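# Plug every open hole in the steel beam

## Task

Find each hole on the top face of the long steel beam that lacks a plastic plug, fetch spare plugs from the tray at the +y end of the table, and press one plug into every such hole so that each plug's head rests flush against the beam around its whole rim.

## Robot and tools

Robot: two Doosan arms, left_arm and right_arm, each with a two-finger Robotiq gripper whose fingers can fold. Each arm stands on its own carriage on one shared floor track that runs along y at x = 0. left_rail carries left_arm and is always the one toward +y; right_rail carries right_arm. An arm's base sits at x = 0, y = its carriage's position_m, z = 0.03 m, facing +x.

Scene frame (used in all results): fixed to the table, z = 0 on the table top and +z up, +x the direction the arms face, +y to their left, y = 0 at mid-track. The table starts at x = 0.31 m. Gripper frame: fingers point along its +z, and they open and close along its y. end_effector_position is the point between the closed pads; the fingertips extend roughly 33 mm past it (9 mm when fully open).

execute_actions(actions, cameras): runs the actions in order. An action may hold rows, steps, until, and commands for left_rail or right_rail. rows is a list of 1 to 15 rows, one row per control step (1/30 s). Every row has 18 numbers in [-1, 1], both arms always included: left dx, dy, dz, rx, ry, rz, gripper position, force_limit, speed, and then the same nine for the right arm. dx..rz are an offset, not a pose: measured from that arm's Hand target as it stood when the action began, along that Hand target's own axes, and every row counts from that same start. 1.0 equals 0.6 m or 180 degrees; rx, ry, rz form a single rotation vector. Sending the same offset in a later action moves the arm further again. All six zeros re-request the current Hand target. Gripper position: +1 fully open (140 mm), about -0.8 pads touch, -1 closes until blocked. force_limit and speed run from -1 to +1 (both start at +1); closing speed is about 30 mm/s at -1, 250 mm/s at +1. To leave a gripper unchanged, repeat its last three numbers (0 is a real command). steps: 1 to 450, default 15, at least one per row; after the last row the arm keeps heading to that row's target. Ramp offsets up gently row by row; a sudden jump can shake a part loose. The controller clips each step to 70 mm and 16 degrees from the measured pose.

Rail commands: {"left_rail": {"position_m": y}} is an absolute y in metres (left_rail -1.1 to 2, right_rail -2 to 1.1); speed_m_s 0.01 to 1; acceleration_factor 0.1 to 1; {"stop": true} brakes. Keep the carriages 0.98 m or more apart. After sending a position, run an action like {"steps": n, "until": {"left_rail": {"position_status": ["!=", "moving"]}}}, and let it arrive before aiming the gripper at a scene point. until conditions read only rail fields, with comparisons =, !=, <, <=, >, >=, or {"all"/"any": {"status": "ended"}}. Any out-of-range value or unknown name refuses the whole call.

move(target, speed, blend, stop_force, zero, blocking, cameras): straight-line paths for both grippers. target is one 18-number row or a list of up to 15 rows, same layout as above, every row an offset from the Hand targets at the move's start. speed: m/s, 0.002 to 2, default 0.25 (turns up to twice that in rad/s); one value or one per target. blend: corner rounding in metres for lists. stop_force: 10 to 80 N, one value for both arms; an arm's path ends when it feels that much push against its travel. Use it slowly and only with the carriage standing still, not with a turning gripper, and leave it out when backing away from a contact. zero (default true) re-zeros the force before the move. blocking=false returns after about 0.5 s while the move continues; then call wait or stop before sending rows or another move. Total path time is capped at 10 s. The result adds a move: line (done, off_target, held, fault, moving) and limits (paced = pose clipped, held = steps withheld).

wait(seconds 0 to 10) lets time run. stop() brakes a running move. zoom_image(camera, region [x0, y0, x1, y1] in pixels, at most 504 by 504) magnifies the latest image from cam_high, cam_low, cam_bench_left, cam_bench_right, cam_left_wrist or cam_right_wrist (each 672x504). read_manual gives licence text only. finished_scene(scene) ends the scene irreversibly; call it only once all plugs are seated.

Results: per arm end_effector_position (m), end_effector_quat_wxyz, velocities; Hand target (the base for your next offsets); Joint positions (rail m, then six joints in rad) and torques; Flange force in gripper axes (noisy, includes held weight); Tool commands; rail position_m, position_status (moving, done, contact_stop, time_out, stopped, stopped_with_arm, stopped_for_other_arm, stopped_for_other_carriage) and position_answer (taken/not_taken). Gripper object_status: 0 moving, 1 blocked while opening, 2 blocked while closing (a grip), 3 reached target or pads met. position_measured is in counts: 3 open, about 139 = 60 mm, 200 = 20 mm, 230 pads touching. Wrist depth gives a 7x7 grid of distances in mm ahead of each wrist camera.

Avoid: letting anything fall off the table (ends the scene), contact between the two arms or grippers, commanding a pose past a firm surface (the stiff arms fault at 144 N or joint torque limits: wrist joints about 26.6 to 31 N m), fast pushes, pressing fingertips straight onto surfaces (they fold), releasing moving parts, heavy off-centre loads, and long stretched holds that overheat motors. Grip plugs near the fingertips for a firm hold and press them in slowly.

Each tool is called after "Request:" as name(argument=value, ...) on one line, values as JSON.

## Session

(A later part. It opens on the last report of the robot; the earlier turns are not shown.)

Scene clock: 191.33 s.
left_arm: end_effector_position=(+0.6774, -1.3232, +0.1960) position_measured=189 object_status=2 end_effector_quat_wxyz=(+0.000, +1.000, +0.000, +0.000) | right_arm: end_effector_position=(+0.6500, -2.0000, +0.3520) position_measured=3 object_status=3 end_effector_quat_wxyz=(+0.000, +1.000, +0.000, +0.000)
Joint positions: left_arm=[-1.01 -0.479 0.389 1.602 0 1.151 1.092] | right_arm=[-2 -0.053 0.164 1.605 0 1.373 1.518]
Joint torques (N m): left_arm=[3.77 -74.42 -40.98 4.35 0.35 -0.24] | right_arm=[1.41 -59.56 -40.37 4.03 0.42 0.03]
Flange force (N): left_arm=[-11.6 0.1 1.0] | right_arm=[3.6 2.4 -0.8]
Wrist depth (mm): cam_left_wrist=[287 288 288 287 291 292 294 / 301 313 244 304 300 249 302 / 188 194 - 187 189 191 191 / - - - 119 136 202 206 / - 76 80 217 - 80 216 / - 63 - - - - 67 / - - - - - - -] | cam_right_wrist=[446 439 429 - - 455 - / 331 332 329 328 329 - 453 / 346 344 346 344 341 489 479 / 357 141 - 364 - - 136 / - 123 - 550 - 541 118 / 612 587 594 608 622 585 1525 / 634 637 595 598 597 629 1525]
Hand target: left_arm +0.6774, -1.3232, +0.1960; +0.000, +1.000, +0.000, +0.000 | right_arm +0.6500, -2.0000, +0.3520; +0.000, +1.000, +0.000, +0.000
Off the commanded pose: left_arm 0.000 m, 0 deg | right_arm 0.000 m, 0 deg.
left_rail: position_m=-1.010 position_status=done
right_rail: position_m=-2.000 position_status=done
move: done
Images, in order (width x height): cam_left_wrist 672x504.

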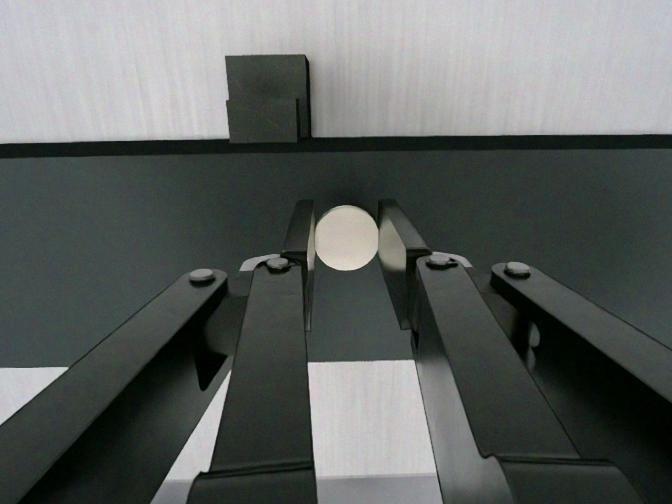

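Request:
move(target=[-0.0017,0.0015,0.035,0,0,0,-1,-1,-1,0,0,0,0,0,0,1,1,1], speed=0.008, stop_force=10, cameras=["cam_left_wrist","cam_bench_right"])

Request:
zoom_image(camera="cam_left_wrist", region=[240, 120, 440, 320])

Request:
zoom_image(camera="cam_bench_right", region=[430, 260, 480, 310])

Scene clock: 199.27 s.
left_arm: end_effector_position=(+0.6766, -1.3239, +0.1794) position_measured=189 object_status=2 end_effector_quat_wxyz=(+0.000, +1.000, +0.000, +0.000) | right_arm: end_effector_position=(+0.6500, -2.0000, +0.3520) position_measured=3 object_status=3 end_effector_quat_wxyz=(+0.000, +1.000, +0.000, +0.000)
Joint positions: left_arm=[-1.01 -0.481 0.399 1.619 0 1.123 1.09] | right_arm=[-2 -0.053 0.164 1.605 0 1.373 1.518]
Joint torques (N m): left_arm=[3.43 -64.43 -33.45 4.12 0.05 -0.25] | right_arm=[1.39 -59.12 -40.36 4.06 0.43 0.03]
Flange force (N): left_arm=[-11.2 -0.3 -13.7] | right_arm=[3.2 2.5 -0.8]
Wrist depth (mm): cam_left_wrist=[267 272 269 274 275 277 281 / 287 285 229 288 294 289 292 / 171 174 175 174 175 175 175 / 179 180 178 175 137 184 188 / - 76 80 196 - 80 196 / - 63 - 389 - - 67 / - - - - - - -] | cam_right_wrist=[439 438 - - 431 - 430 / 331 329 328 330 447 468 452 / 347 345 341 344 341 480 - / 360 131 526 513 506 - 129 / - 123 554 538 - - 118 / 608 617 594 609 605 - 1459 / 637 635 594 598 602 588 1545]
Hand target: left_arm +0.6766, -1.3239, +0.1794; +0.000, +1.000, +0.000, +0.000 (not the last commanded pose) | right_arm +0.6500, -2.0000, +0.3520; +0.000, +1.000, +0.000, +0.000
Off the commanded pose: left_arm 0.004 m, 0 deg | right_arm 0.000 m, 0 deg.
left_rail: position_m=-1.010 position_status=done
right_rail: position_m=-2.000 position_status=done
move: contact (left_arm)
Images, in order (width x height): cam_bench_right 672x504, cam_left_wrist 672x504.

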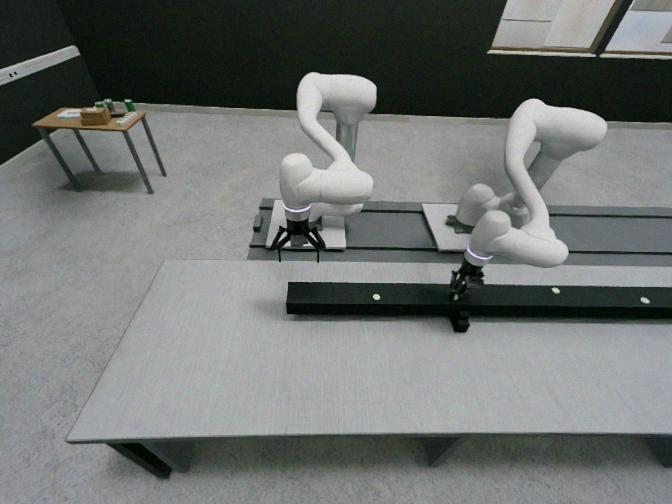

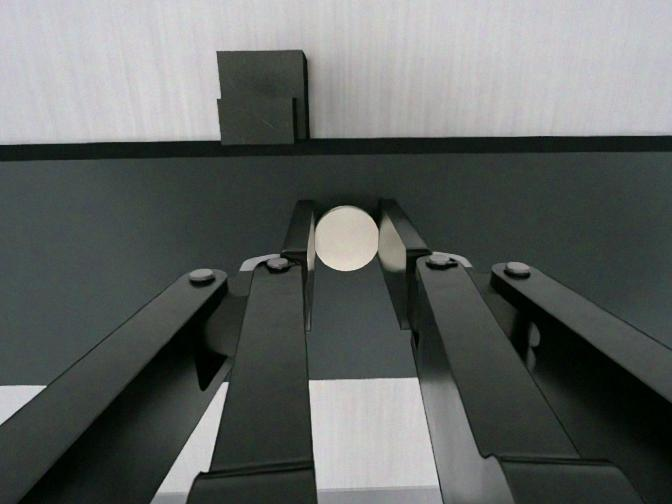

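Scaled by 2.520 from the camera's 672x504 image, which has a finer 960x720 frame.

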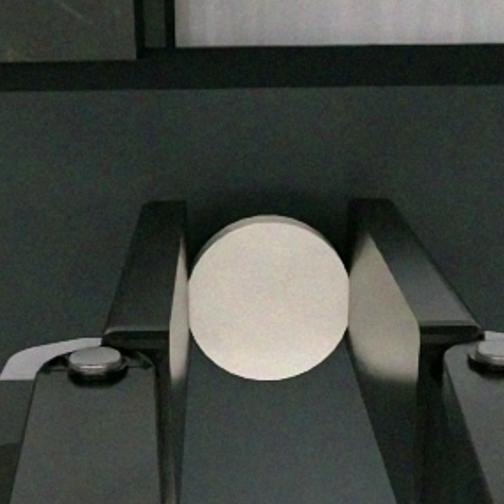

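Scaled by 10.080 from the camera's 672x504 image, which has a finer 960x720 frame.

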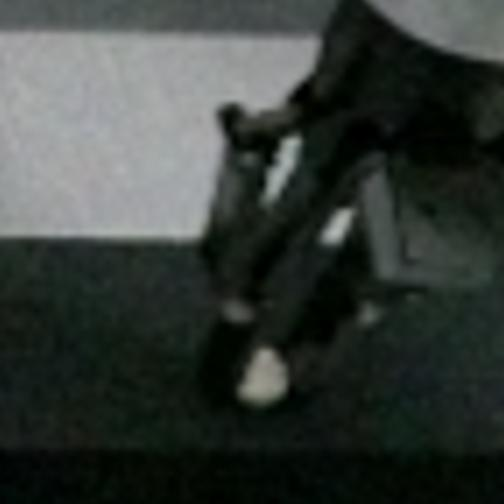

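Request:
move(target=[0,0.0017,0.001,0,0,0,-1,-1,-1,0,0,0,0,0,0,1,1,1], speed=0.005, cameras=[])

Request:
move(target=[-0.0015,0.0008,0.0005,0,0,0,-1,-1,-1,0,0,0,0,0,0,1,1,1], speed=0.005, cameras=["cam_left_wrist"])

Request:
zoom_image(camera="cam_left_wrist", region=[240, 120, 440, 320])

Scene clock: 206.20 s.
left_arm: end_effector_position=(+0.6766, -1.3249, +0.1788) position_measured=189 object_status=2 end_effector_quat_wxyz=(+0.000, +1.000, +0.000, +0.000) | right_arm: end_effector_position=(+0.6500, -2.0000, +0.3520) position_measured=3 object_status=3 end_effector_quat_wxyz=(+0.000, +1.000, +0.000, +0.000)
Joint positions: left_arm=[-1.01 -0.482 0.4 1.619 0 1.122 1.089] | right_arm=[-2 -0.053 0.164 1.605 0 1.373 1.518]
Joint torques (N m): left_arm=[0.15 -64.46 -34.58 2.58 -0.62 -0.28] | right_arm=[1.19 -59.3 -40.23 4.09 0.33 0]
Flange force (N): left_arm=[-11.2 -5.3 -14.0] | right_arm=[4.2 2.2 -0.8]
Wrist depth (mm): cam_left_wrist=[270 271 269 272 274 275 276 / 287 288 228 288 293 290 294 / - 172 173 175 174 175 174 / - 184 178 169 137 183 187 / - 76 80 200 - 80 196 / - 63 - 383 - - 67 / - - - - - - -] | cam_right_wrist=[424 432 - - - - 410 / 331 330 326 328 339 - - / 337 340 348 342 469 - - / - 131 364 358 513 - 130 / - 123 554 - - - 118 / 611 609 579 - 548 585 1450 / - 644 594 602 600 619 1566]
Hand target: left_arm +0.6766, -1.3249, +0.1788; +0.000, +1.000, +0.000, +0.000 | right_arm +0.6500, -2.0000, +0.3520; +0.000, +1.000, +0.000, +0.000
Off the commanded pose: left_arm 0.000 m, 0 deg | right_arm 0.000 m, 0 deg.
left_rail: position_m=-1.010 position_status=done
right_rail: position_m=-2.000 position_status=done
move: done
No camera images: "cameras" was empty.

Scene clock: 206.90 s.
left_arm: end_effector_position=(+0.6757, -1.3254, +0.1785) position_measured=189 object_status=2 end_effector_quat_wxyz=(+0.000, +1.000, +0.000, +0.000) | right_arm: end_effector_position=(+0.6500, -2.0000, +0.3520) position_measured=3 object_status=3 end_effector_quat_wxyz=(+0.000, +1.000, +0.000, +0.000)
Joint positions: left_arm=[-1.01 -0.483 0.4 1.62 0 1.121 1.088] | right_arm=[-2 -0.053 0.164 1.605 0 1.373 1.518]
Joint torques (N m): left_arm=[0.75 -66.39 -33.27 2.85 0.94 -0.28] | right_arm=[0.87 -59.31 -40.03 4.01 0.44 0.06]
Flange force (N): left_arm=[-7.4 -2.7 -11.3] | right_arm=[3.9 1.7 -1.4]
Wrist depth (mm): cam_left_wrist=[269 271 266 273 275 276 277 / 285 287 229 289 289 285 290 / - 167 178 173 172 173 174 / 183 - - 133 137 183 187 / - 75 80 197 - 80 195 / - 63 - - - - 67 / - - - - - - -] | cam_right_wrist=[445 - - - - 444 433 / 337 332 331 329 332 450 455 / - 346 344 344 343 - - / 358 140 357 503 - - 130 / - 123 540 495 528 - 118 / - 648 566 616 660 566 1487 / - 629 594 597 590 611 1525]
Hand target: left_arm +0.6757, -1.3254, +0.1785; +0.000, +1.000, +0.000, +0.000 | right_arm +0.6500, -2.0000, +0.3520; +0.000, +1.000, +0.000, +0.000
Off the commanded pose: left_arm 0.000 m, 0 deg | right_arm 0.000 m, 0 deg.
left_rail: position_m=-1.010 position_status=done
right_rail: position_m=-2.000 position_status=done
move: done
Images, in order (width x height): cam_left_wrist 672x504.

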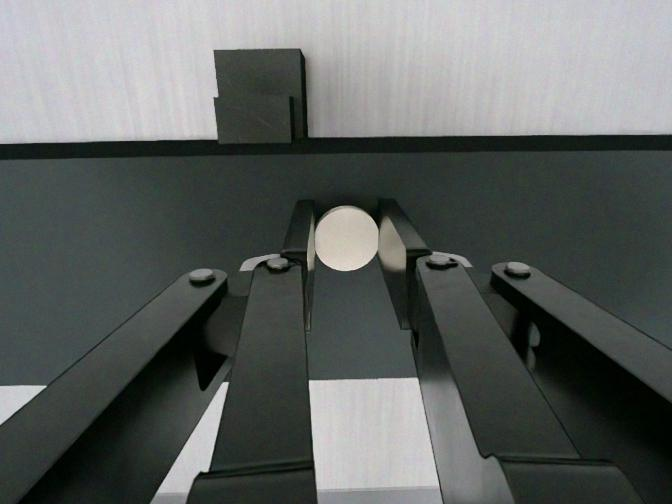

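Scaled by 2.520 from the camera's 672x504 image, which has a finer 960x720 frame.

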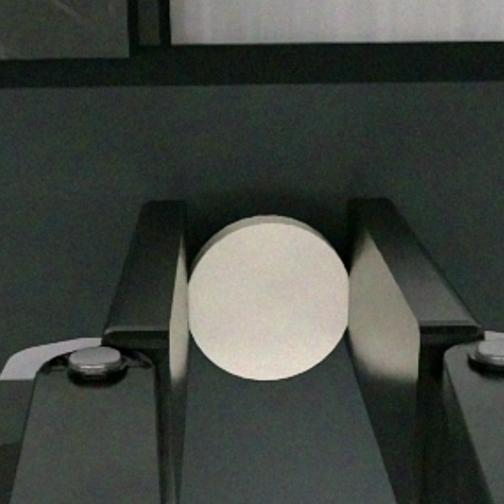

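Request:
move(target=[0,0,0.0035,0,0,0,-1,-1,-1,0,0,0,0,0,0,1,1,1], speed=0.005, cameras=["cam_left_wrist"])

Request:
zoom_image(camera="cam_left_wrist", region=[240, 120, 440, 320])

Scene clock: 210.40 s.
left_arm: end_effector_position=(+0.6757, -1.3254, +0.1764) position_measured=189 object_status=2 end_effector_quat_wxyz=(+0.000, +1.000, +0.000, +0.000) | right_arm: end_effector_position=(+0.6500, -2.0000, +0.3520) position_measured=3 object_status=3 end_effector_quat_wxyz=(+0.000, +1.000, +0.000, +0.000)
Joint positions: left_arm=[-1.01 -0.483 0.401 1.622 0 1.118 1.088] | right_arm=[-2 -0.053 0.164 1.605 0 1.373 1.518]
Joint torques (N m): left_arm=[6.45 -68.44 -34.3 5.64 1.26 -0.17] | right_arm=[1.28 -59.05 -40.4 4.07 0.41 -0.03]
Flange force (N): left_arm=[-10.6 4.5 -8.1] | right_arm=[2.7 2.1 -1.1]
Wrist depth (mm): cam_left_wrist=[267 268 265 271 273 275 273 / 282 283 209 288 283 289 292 / 170 170 172 171 172 172 172 / 178 175 174 168 137 181 185 / - 75 80 195 - 80 193 / - 63 - 394 - - 67 / - - - - - - -] | cam_right_wrist=[- - 437 - - - 415 / 327 327 329 328 - 466 - / 348 337 345 344 349 476 - / 359 131 364 348 509 - 130 / - 123 - - - - 118 / 608 606 588 - - - 1399 / 642 625 600 588 600 617 1525]
Hand target: left_arm +0.6757, -1.3254, +0.1764; +0.000, +1.000, +0.000, +0.000 | right_arm +0.6500, -2.0000, +0.3520; +0.000, +1.000, +0.000, +0.000
Off the commanded pose: left_arm 0.000 m, 0 deg | right_arm 0.000 m, 0 deg.
left_rail: position_m=-1.010 position_status=done
right_rail: position_m=-2.000 position_status=done
move: done
Images, in order (width x height): cam_left_wrist 672x504.

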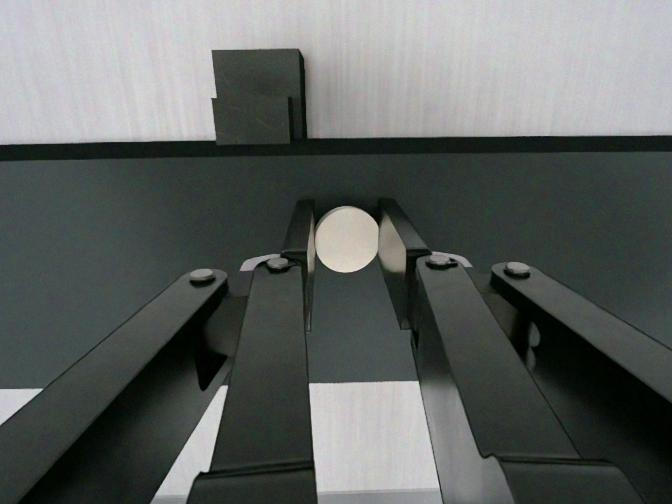

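Scaled by 2.520 from the camera's 672x504 image, which has a finer 960x720 frame.

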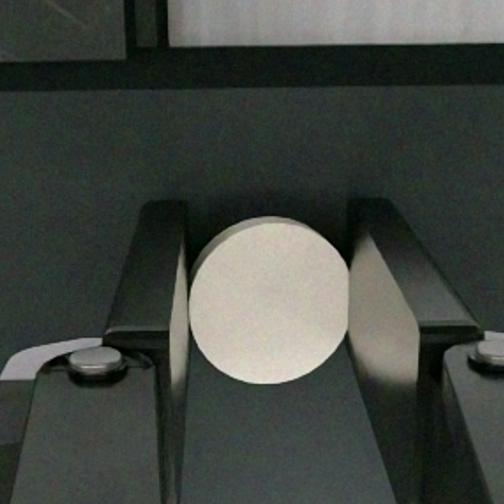

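Request:
move(target=[0,0.001,0.003,0,0,0,-1,-1,-1,0,0,0,0,0,0,1,1,1], speed=0.005, cameras=["cam_left_wrist"])

Request:
zoom_image(camera="cam_left_wrist", region=[240, 120, 440, 320])

Scene clock: 213.57 s.
left_arm: end_effector_position=(+0.6757, -1.3260, +0.1746) position_measured=189 object_status=2 end_effector_quat_wxyz=(+0.000, +1.000, +0.000, +0.000) | right_arm: end_effector_position=(+0.6500, -2.0000, +0.3520) position_measured=3 object_status=3 end_effector_quat_wxyz=(+0.000, +1.000, +0.000, +0.000)
Joint positions: left_arm=[-1.01 -0.484 0.403 1.623 0 1.115 1.087] | right_arm=[-2 -0.053 0.164 1.605 0 1.373 1.518]
Joint torques (N m): left_arm=[6.05 -71.13 -36.06 5.37 1.27 -0.21] | right_arm=[1.23 -58.99 -40.22 4.02 0.28 0.02]
Flange force (N): left_arm=[-10.8 3.7 -5.1] | right_arm=[3.7 2.3 -1.1]
Wrist depth (mm): cam_left_wrist=[266 267 261 270 272 273 273 / 282 283 208 287 288 287 302 / 166 168 173 169 170 171 170 / 176 174 171 133 137 179 182 / - 75 80 191 - 79 191 / - 63 - - - - 67 / - - - - - - -] | cam_right_wrist=[- - - 439 - 448 - / 331 330 329 326 - - 457 / 347 346 343 342 345 472 - / 358 131 362 356 518 - 130 / - 131 - - 532 - 118 / - 651 574 609 597 - 1487 / - 632 606 591 592 625 1535]
Hand target: left_arm +0.6757, -1.3260, +0.1746; +0.000, +1.000, +0.000, +0.000 | right_arm +0.6500, -2.0000, +0.3520; +0.000, +1.000, +0.000, +0.000
Off the commanded pose: left_arm 0.000 m, 0 deg | right_arm 0.000 m, 0 deg.
left_rail: position_m=-1.010 position_status=done
right_rail: position_m=-2.000 position_status=done
move: done
Images, in order (width x height): cam_left_wrist 672x504.

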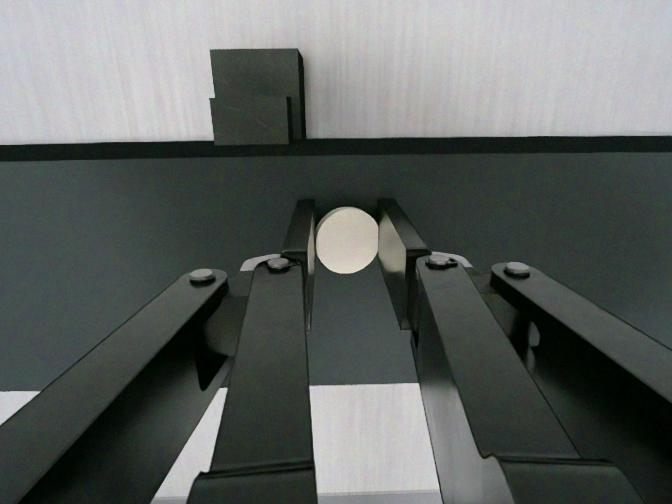

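Scaled by 2.520 from the camera's 672x504 image, which has a finer 960x720 frame.

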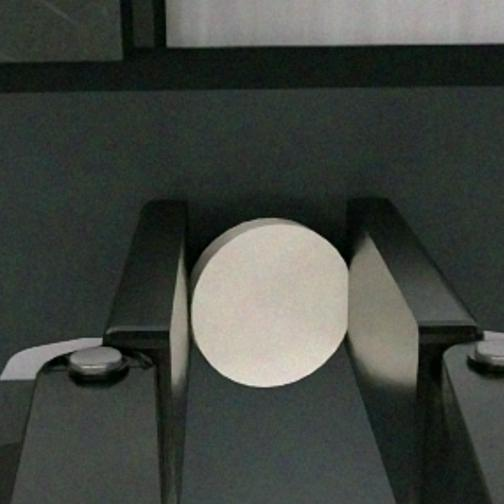

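Request:
move(target=[0.001,-0.0015,0.004,0,0,0,-1,-1,-1,0,0,0,0,0,0,1,1,1], speed=0.005, cameras=["cam_left_wrist"])

Request:
zoom_image(camera="cam_left_wrist", region=[240, 120, 440, 320])

Scene clock: 220.93 s.
left_arm: end_effector_position=(+0.6763, -1.3252, +0.1724) position_measured=189 object_status=2 end_effector_quat_wxyz=(+0.000, +1.000, +0.000, +0.000) | right_arm: end_effector_position=(+0.6500, -2.0000, +0.3520) position_measured=3 object_status=3 end_effector_quat_wxyz=(+0.000, +1.000, +0.000, +0.000)
Joint positions: left_arm=[-1.01 -0.482 0.404 1.625 0 1.111 1.089] | right_arm=[-2 -0.053 0.164 1.605 0 1.373 1.518]
Joint torques (N m): left_arm=[13.7 -31.9 -14.57 9.09 -2.51 -0.32] | right_arm=[1.25 -58.65 -40.23 4.11 0.38 0.01]
Flange force (N): left_arm=[-23.1 9.4 -59.7] | right_arm=[3.0 2.3 -1.1]
Wrist depth (mm): cam_left_wrist=[264 266 261 266 270 267 272 / 281 282 222 285 - 288 286 / 164 166 167 167 169 170 171 / 174 172 173 122 136 178 181 / - 76 80 187 - 79 189 / - 64 - - - - 67 / - - - - - - -] | cam_right_wrist=[438 431 435 - 434 - 430 / 327 330 328 328 325 452 451 / 341 345 345 344 346 480 474 / 363 131 360 509 - - 130 / - 131 563 522 547 547 118 / - 608 542 602 577 562 1487 / - 632 595 597 608 620 1515]
Hand target: left_arm +0.6763, -1.3251, +0.1722; +0.000, +1.000, +0.000, +0.000 | right_arm +0.6500, -2.0000, +0.3520; +0.000, +1.000, +0.000, +0.000
Off the commanded pose: left_arm 0.000 m, 0 deg | right_arm 0.000 m, 0 deg.
left_rail: position_m=-1.010 position_status=done
right_rail: position_m=-2.000 position_status=done
move: done
Images, in order (width x height): cam_left_wrist 672x504.

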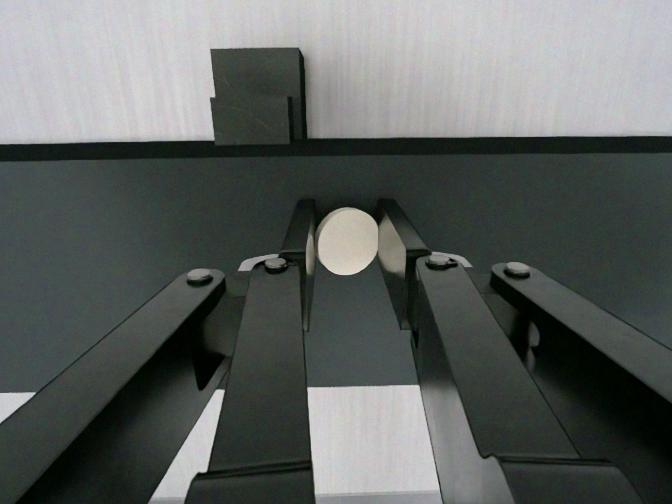

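Scaled by 2.520 from the camera's 672x504 image, which has a finer 960x720 frame.

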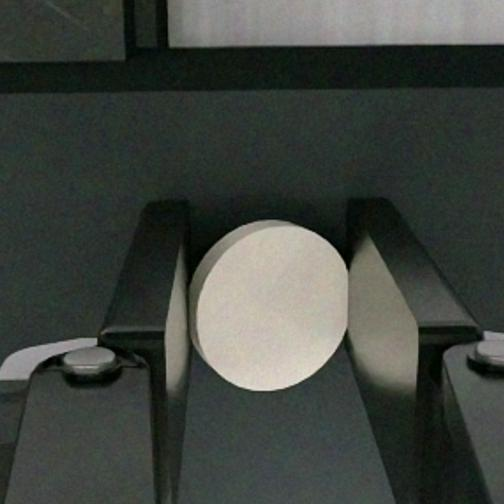

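Request:
move(target=[0,0,-0.0025,0,0,0,-1,-1,-1,0,0,0,0,0,0,1,1,1], speed=0.01, cameras=[])

Request:
move(target=[0,0,0,0,0,0,-0.3,-1,-0.9,0,0,0,0,0,0,1,1,1], cameras=["cam_left_wrist"])

Request:
zoom_image(camera="cam_left_wrist", region=[240, 120, 440, 320])

Request:
move(target=[0,0,-0.15,0,0,0,-0.3,-1,-0.9,0,0,0,0,0,0,1,1,1], speed=0.1, cameras=["cam_left_wrist","cam_bench_right"])

Request:
zoom_image(camera="cam_left_wrist", region=[240, 120, 440, 320])

Request:
zoom_image(camera="cam_bench_right", region=[430, 260, 480, 310])

Scene clock: 225.57 s.
left_arm: end_effector_position=(+0.6763, -1.3250, +0.1735) position_measured=189 object_status=2 end_effector_quat_wxyz=(+0.000, +1.000, +0.000, +0.000) | right_arm: end_effector_position=(+0.6500, -2.0000, +0.3520) position_measured=3 object_status=3 end_effector_quat_wxyz=(+0.000, +1.000, +0.000, +0.000)
Joint positions: left_arm=[-1.01 -0.482 0.404 1.624 0 1.114 1.089] | right_arm=[-2 -0.053 0.164 1.605 0 1.373 1.518]
Joint torques (N m): left_arm=[5.38 -74.14 -39.83 5.06 0.34 -0.24] | right_arm=[1.18 -59.08 -40.27 4.03 0.42 -0.09]
Flange force (N): left_arm=[-13.3 1.7 -0.8] | right_arm=[3.0 1.9 -1.1]
Wrist depth (mm): cam_left_wrist=[264 265 261 269 269 270 275 / 281 282 207 286 291 290 286 / 163 167 167 168 169 170 171 / 174 173 171 133 135 177 181 / 185 75 80 188 - 79 190 / - 63 - - - - 67 / - - - - - - -] | cam_right_wrist=[445 431 443 - 429 - - / 330 330 329 328 445 - 445 / 347 345 344 343 484 - - / 358 140 356 359 - 514 130 / - 123 - 531 556 542 118 / 611 611 - 571 592 594 574 / 635 658 597 597 598 625 1535]
Hand target: left_arm +0.6763, -1.3251, +0.1737; +0.000, +1.000, +0.000, +0.000 | right_arm +0.6500, -2.0000, +0.3520; +0.000, +1.000, +0.000, +0.000
Off the commanded pose: left_arm 0.000 m, 0 deg | right_arm 0.000 m, 0 deg.
left_rail: position_m=-1.010 position_status=done
right_rail: position_m=-2.000 position_status=done
move: done
No camera images: "cameras" was empty.

Scene clock: 226.17 s.
left_arm: end_effector_position=(+0.6763, -1.3251, +0.1737) position_measured=167 object_status=0 end_effector_quat_wxyz=(+0.000, +1.000, +0.000, +0.000) | right_arm: end_effector_position=(+0.6500, -2.0000, +0.3520) position_measured=3 object_status=3 end_effector_quat_wxyz=(+0.000, +1.000, +0.000, +0.000)
Joint positions: left_arm=[-1.01 -0.482 0.404 1.624 0 1.114 1.089] | right_arm=[-2 -0.053 0.164 1.605 0 1.373 1.518]
Joint torques (N m): left_arm=[3.72 -74.88 -40.44 4.27 0.3 -0.25] | right_arm=[1.53 -59.52 -40.25 4.1 0.37 -0.04]
Flange force (N): left_arm=[-12.1 -0.1 0.6] | right_arm=[4.0 2.6 -1.1]
Wrist depth (mm): cam_left_wrist=[265 266 262 266 270 272 272 / 281 288 207 286 288 289 290 / - 167 168 168 169 170 171 / - 168 109 179 148 175 181 / - 81 75 191 - 80 78 / - - - 380 - - 64 / - - - 413 - - -] | cam_right_wrist=[- - 432 443 - - 433 / 331 331 327 328 328 455 - / 345 345 345 342 340 - - / - 140 367 - 521 506 137 / - 123 - - - - 118 / - - 594 - 559 595 1496 / - - 603 597 595 616 1535]
Hand target: left_arm +0.6763, -1.3251, +0.1737; +0.000, +1.000, +0.000, +0.000 | right_arm +0.6500, -2.0000, +0.3520; +0.000, +1.000, +0.000, +0.000
Off the commanded pose: left_arm 0.000 m, 0 deg | right_arm 0.000 m, 0 deg.
left_rail: position_m=-1.010 position_status=done
right_rail: position_m=-2.000 position_status=done
move: done
Images, in order (width x height): cam_left_wrist 672x504.

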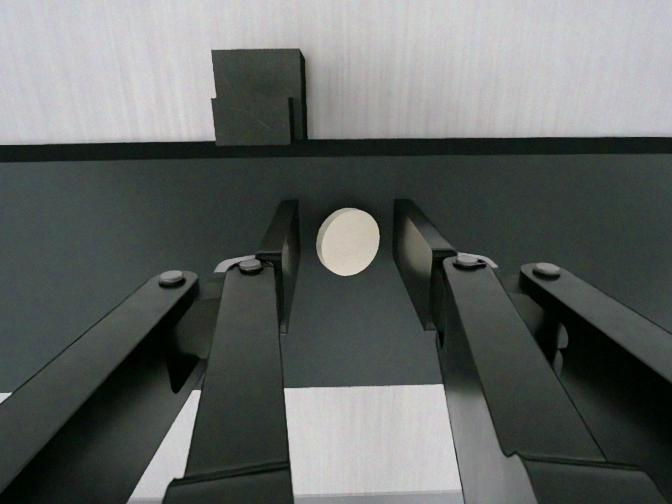

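Scaled by 2.520 from the camera's 672x504 image, which has a finer 960x720 frame.

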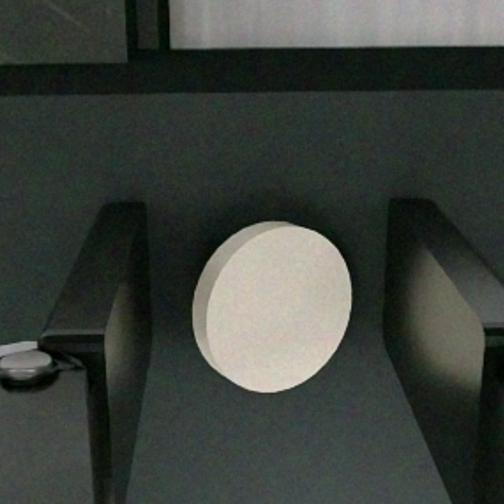

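Scene clock: 227.40 s.
left_arm: end_effector_position=(+0.6763, -1.3251, +0.2636) position_measured=167 object_status=3 end_effector_quat_wxyz=(+0.000, +1.000, +0.000, +0.000) | right_arm: end_effector_position=(+0.6500, -2.0000, +0.3520) position_measured=3 object_status=3 end_effector_quat_wxyz=(+0.000, +1.000, +0.000, +0.000)
Joint positions: left_arm=[-1.01 -0.482 0.349 1.528 0 1.264 1.089] | right_arm=[-2 -0.053 0.164 1.605 0 1.373 1.518]
Joint torques (N m): left_arm=[3.68 -72.38 -42.66 4.51 0.27 -0.22] | right_arm=[1.47 -59.06 -40.15 4.02 0.33 0]
Flange force (N): left_arm=[-12.0 -0.5 1.5] | right_arm=[3.4 2.5 -1.4]
Wrist depth (mm): cam_left_wrist=[339 344 354 348 352 357 356 / 364 366 313 363 378 374 371 / 250 - - 253 257 260 262 / - - 108 273 147 270 280 / - 81 75 459 - 80 76 / - - - - - - 64 / - - - - - - -] | cam_right_wrist=[457 - - 426 - - - / 331 328 328 328 - 441 - / 346 347 344 346 350 - 476 / 359 131 381 360 472 - 137 / - 141 - 547 605 529 118 / - - 608 - 594 579 1459 / - 566 591 587 602 609 1545]
Hand target: left_arm +0.6763, -1.3251, +0.2637; +0.000, +1.000, +0.000, +0.000 | right_arm +0.6500, -2.0000, +0.3520; +0.000, +1.000, +0.000, +0.000
Off the commanded pose: left_arm 0.000 m, 0 deg | right_arm 0.000 m, 0 deg.
left_rail: position_m=-1.010 position_status=done
right_rail: position_m=-2.000 position_status=done
move: done
Images, in order (width x height): cam_bench_right 672x504, cam_left_wrist 672x504.

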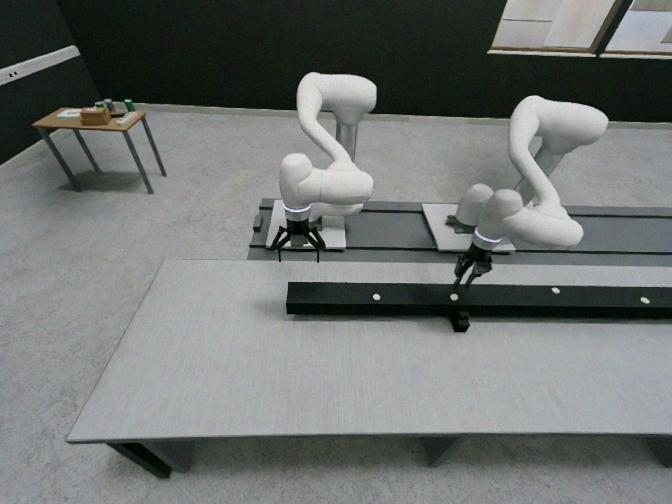

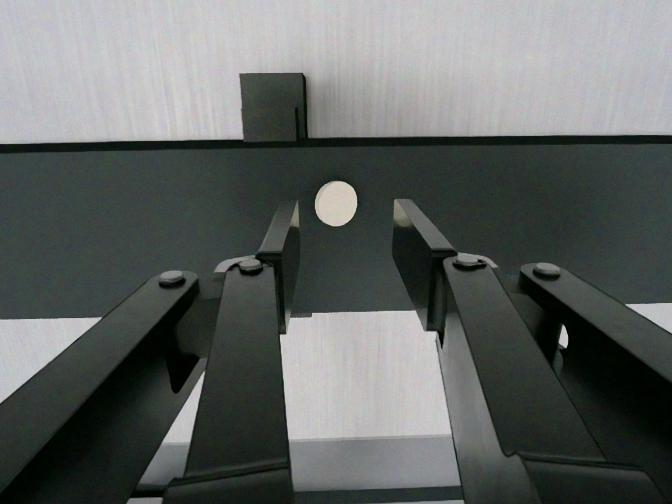

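Scaled by 2.520 from the camera's 672x504 image, which has a finer 960x720 frame.

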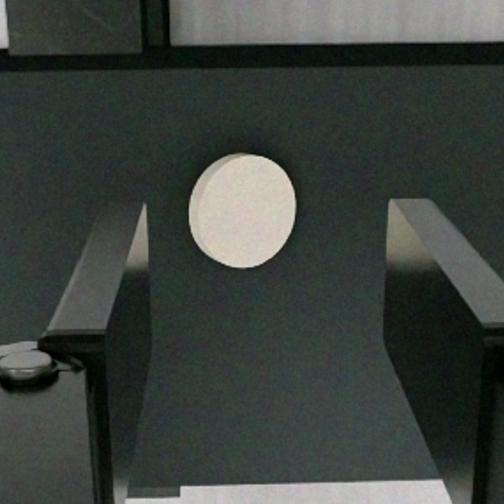

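Scaled by 10.080 from the camera's 672x504 image, which has a finer 960x720 frame.

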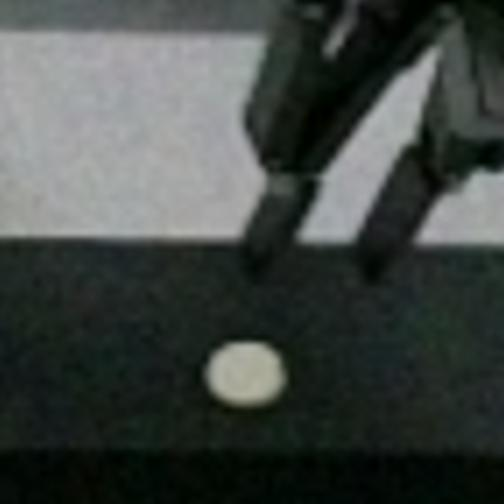

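Request:
move(target=[0,-0.0017,0.11,0,0,0,-1,-1,0,0,0,0,0,0,0,1,1,1], speed=0.1, cameras=["cam_left_wrist"])

Request:
move(target=[0,0,0.05,0,0,0,-1,-1,0,0,0,0,0,0,0,1,1,1], speed=0.01, stop_force=60, cameras=["cam_left_wrist"])

Request:
move(target=[0,0,-0.1,0,0,0,-1,-1,0,0,0,0,0,0,0,1,1,1], speed=0.1, cameras=["cam_left_wrist","cam_bench_right"])

Request:
zoom_image(camera="cam_left_wrist", region=[240, 120, 440, 320])

Request:
zoom_image(camera="cam_bench_right", region=[430, 260, 480, 310])

Scene clock: 235.87 s.
left_arm: end_effector_position=(+0.6763, -1.3241, +0.1977) position_measured=233 object_status=3 end_effector_quat_wxyz=(+0.000, +1.000, +0.000, +0.000) | right_arm: end_effector_position=(+0.6500, -2.0000, +0.3520) position_measured=3 object_status=3 end_effector_quat_wxyz=(+0.000, +1.000, +0.000, +0.000)
Joint positions: left_arm=[-1.01 -0.481 0.387 1.602 0 1.153 1.09] | right_arm=[-2 -0.053 0.164 1.605 0 1.373 1.518]
Joint torques (N m): left_arm=[3.76 -73.98 -41.01 4.33 0.26 -0.24] | right_arm=[1.05 -59.39 -40.2 4.07 0.35 0.02]
Flange force (N): left_arm=[-11.8 0.0 0.7] | right_arm=[4.0 1.9 -1.2]
Wrist depth (mm): cam_left_wrist=[286 287 286 291 - 292 290 / 304 305 245 302 306 309 312 / - 188 190 188 192 193 194 / - - 200 118 200 206 208 / 216 - - - - 79 221 / - - - - - - - / - - - - - - -] | cam_right_wrist=[- 432 435 - - - 431 / 331 330 336 337 332 452 - / 347 346 345 344 343 - - / 359 140 362 361 - - 131 / - 122 - 506 551 - 118 / - 632 581 592 600 598 1459 / - 625 603 597 597 614 1555]
Hand target: left_arm +0.6763, -1.3241, +0.1977; +0.000, +1.000, +0.000, +0.000 | right_arm +0.6500, -2.0000, +0.3520; +0.000, +1.000, +0.000, +0.000
Off the commanded pose: left_arm 0.000 m, 0 deg | right_arm 0.000 m, 0 deg.
left_rail: position_m=-1.010 position_status=done
right_rail: position_m=-2.000 position_status=done
move: done
Images, in order (width x height): cam_left_wrist 672x504.

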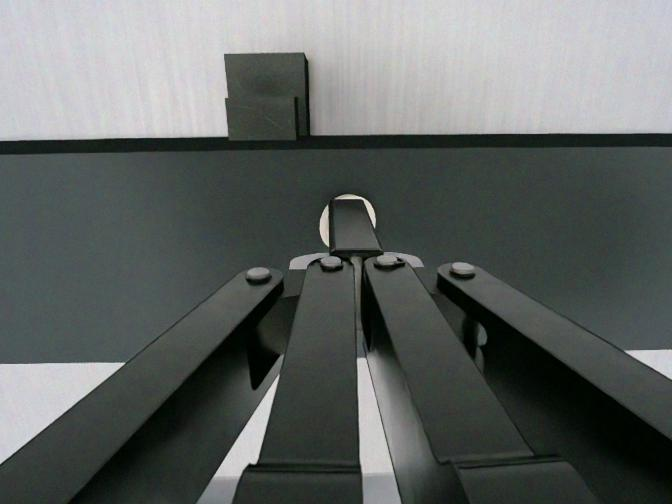

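Scene clock: 238.57 s.
left_arm: end_effector_position=(+0.6765, -1.3241, +0.1771) position_measured=233 object_status=3 end_effector_quat_wxyz=(+0.000, +1.000, +0.000, +0.000) | right_arm: end_effector_position=(+0.6500, -2.0000, +0.3520) position_measured=3 object_status=3 end_effector_quat_wxyz=(+0.000, +1.000, +0.000, +0.000)
Joint positions: left_arm=[-1.01 -0.481 0.4 1.622 0 1.119 1.09] | right_arm=[-2 -0.053 0.164 1.605 0 1.373 1.518]
Joint torques (N m): left_arm=[2.76 -21.73 -9.07 4.13 -3.68 -0.26] | right_arm=[1.48 -59.13 -40.44 4.07 0.33 -0.01]
Flange force (N): left_arm=[-17.2 -4.3 -72.9] | right_arm=[3.4 2.6 -0.7]
Wrist depth (mm): cam_left_wrist=[269 269 269 273 274 - 275 / 283 285 210 287 292 282 292 / - 171 176 173 173 175 175 / - 180 178 109 179 185 186 / - - - - - 79 199 / - - - - - - - / - - - - - - -] | cam_right_wrist=[431 435 439 - - 431 - / - 331 329 326 324 456 - / 339 345 344 344 469 - - / 357 131 363 361 - - 130 / - 123 - 543 - - 118 / - - 578 603 616 567 1515 / - 648 598 600 600 635 1555]
Hand target: left_arm +0.6765, -1.3241, +0.1771; +0.000, +1.000, +0.000, +0.000 (not the last commanded pose) | right_arm +0.6500, -2.0000, +0.3520; +0.000, +1.000, +0.000, +0.000
Off the commanded pose: left_arm 0.009 m, 0 deg | right_arm 0.000 m, 0 deg.
left_rail: position_m=-1.010 position_status=done
right_rail: position_m=-2.000 position_status=done
move: contact (left_arm)
Images, in order (width x height): cam_left_wrist 672x504.

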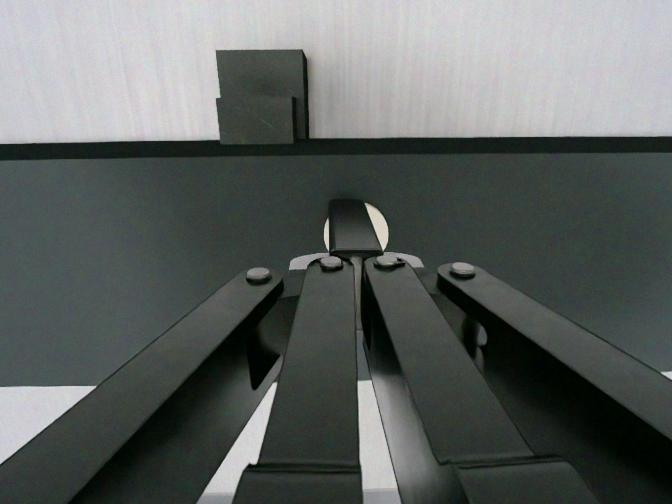

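Scene clock: 239.50 s.
left_arm: end_effector_position=(+0.6764, -1.3241, +0.2370) position_measured=233 object_status=3 end_effector_quat_wxyz=(+0.000, +1.000, +0.000, +0.000) | right_arm: end_effector_position=(+0.6500, -2.0000, +0.3520) position_measured=3 object_status=3 end_effector_quat_wxyz=(+0.000, +1.000, +0.000, +0.000)
Joint positions: left_arm=[-1.01 -0.481 0.363 1.56 0 1.218 1.09] | right_arm=[-2 -0.053 0.164 1.605 0 1.373 1.518]
Joint torques (N m): left_arm=[3.69 -72.66 -42.38 4.46 0.34 -0.23] | right_arm=[1.34 -59.23 -40.17 4.05 0.37 -0.04]
Flange force (N): left_arm=[-12.6 -0.6 2.0] | right_arm=[4.4 2.4 -0.8]
Wrist depth (mm): cam_left_wrist=[320 321 323 325 327 330 330 / 338 341 285 350 345 349 359 / - 231 - 228 231 232 235 / - 245 - 109 241 248 251 / - 250 - - - 79 268 / - - - - - - - / - - - - - - -] | cam_right_wrist=[- - - 441 427 436 - / 330 330 328 329 332 450 - / 346 346 344 343 341 - - / 358 140 362 355 - - 137 / - 123 521 511 - - 118 / 616 - - 606 - 581 1468 / 629 627 602 597 588 616 1545]
Hand target: left_arm +0.6764, -1.3241, +0.2371; +0.000, +1.000, +0.000, +0.000 | right_arm +0.6500, -2.0000, +0.3520; +0.000, +1.000, +0.000, +0.000
Off the commanded pose: left_arm 0.000 m, 0 deg | right_arm 0.000 m, 0 deg.
left_rail: position_m=-1.010 position_status=done
right_rail: position_m=-2.000 position_status=done
move: done
Images, in order (width x height): cam_bench_right 672x504, cam_left_wrist 672x504.

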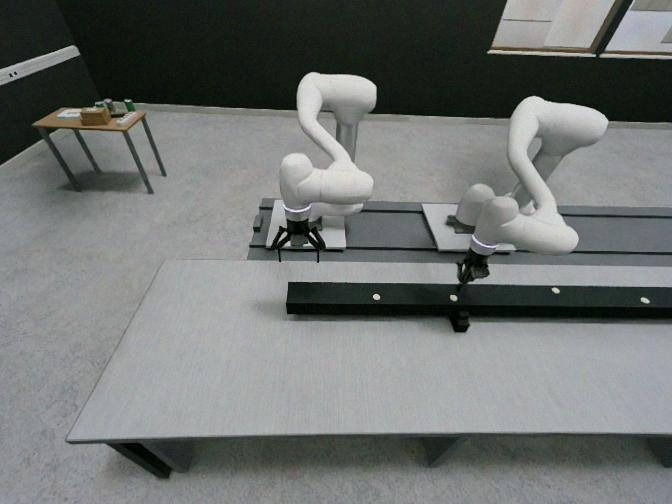

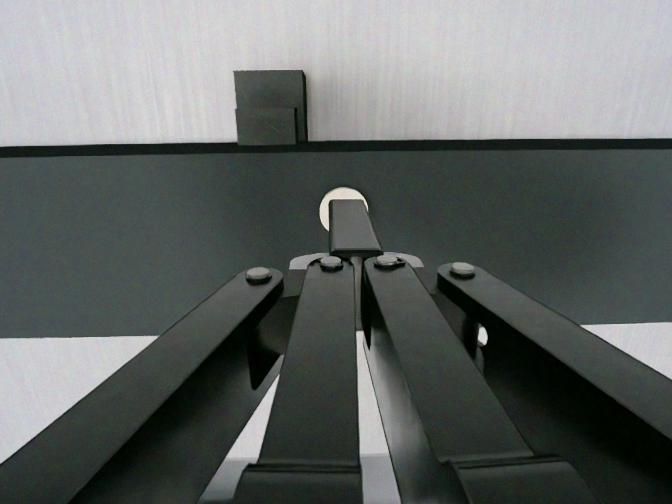

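Scaled by 2.520 from the camera's 672x504 image, which has a finer 960x720 frame.

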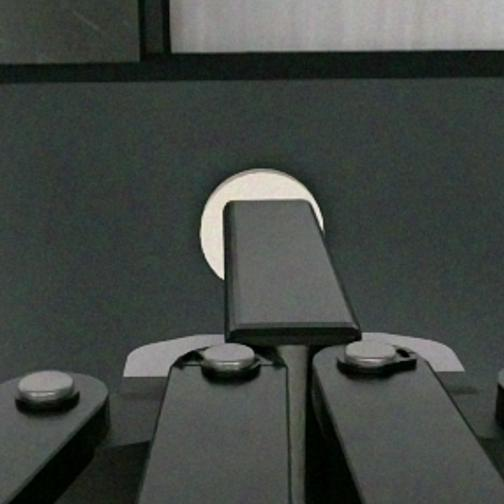

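Scaled by 10.080 from the camera's 672x504 image, which has a finer 960x720 frame.

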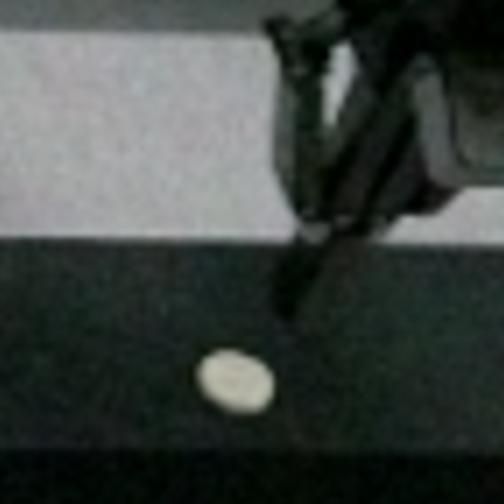

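Request:
move(target=[0.02,0,0.02,0,0,0,0.3,-1,1,0,0,0,0,0,0,1,1,1], cameras=["cam_left_wrist"])

Request:
zoom_image(camera="cam_left_wrist", region=[280, 180, 400, 300])

Scene clock: 242.30 s.
left_arm: end_effector_position=(+0.6884, -1.3241, +0.2251) position_measured=91 object_status=0 end_effector_quat_wxyz=(+0.000, +1.000, +0.000, +0.000) | right_arm: end_effector_position=(+0.6500, -2.0000, +0.3520) position_measured=3 object_status=3 end_effector_quat_wxyz=(+0.000, +1.000, +0.000, +0.000)
Joint positions: left_arm=[-1.01 -0.474 0.386 1.55 0 1.205 1.097] | right_arm=[-2 -0.053 0.164 1.605 0 1.373 1.518]
Joint torques (N m): left_arm=[3.81 -75.16 -41.95 4.43 0.32 -0.25] | right_arm=[1.24 -59.34 -40.08 4.11 0.42 0.04]
Flange force (N): left_arm=[-12.0 0.0 1.3] | right_arm=[3.6 2.2 -1.5]
Wrist depth (mm): cam_left_wrist=[295 306 314 315 316 317 317 / - - 272 331 336 339 339 / 228 227 222 222 222 222 225 / 233 225 141 - 231 130 234 / - 87 251 418 252 111 89 / - - 441 443 458 - - / - - 507 466 479 - -] | cam_right_wrist=[- - 423 - - - - / 332 331 326 329 455 - - / 347 343 344 345 341 - 492 / 357 140 364 347 - 502 130 / - 123 546 - 528 513 118 / 608 630 - 556 - 624 1487 / 634 629 605 594 594 620 1525]
Hand target: left_arm +0.6884, -1.3241, +0.2251; +0.000, +1.000, +0.000, +0.000 | right_arm +0.6500, -2.0000, +0.3520; +0.000, +1.000, +0.000, +0.000
Off the commanded pose: left_arm 0.000 m, 0 deg | right_arm 0.000 m, 0 deg.
left_rail: position_m=-1.010 position_status=done
right_rail: position_m=-2.000 position_status=done
move: done
Images, in order (width x height): cam_left_wrist 672x504.

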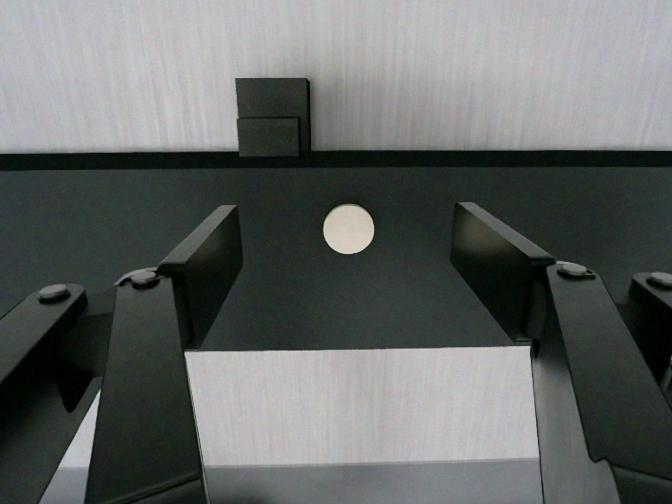

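Scaled by 4.200 from the camera's 672x504 image, which has a finer 960x720 frame.

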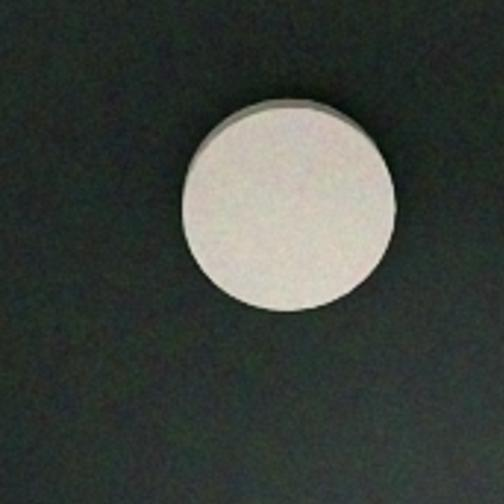

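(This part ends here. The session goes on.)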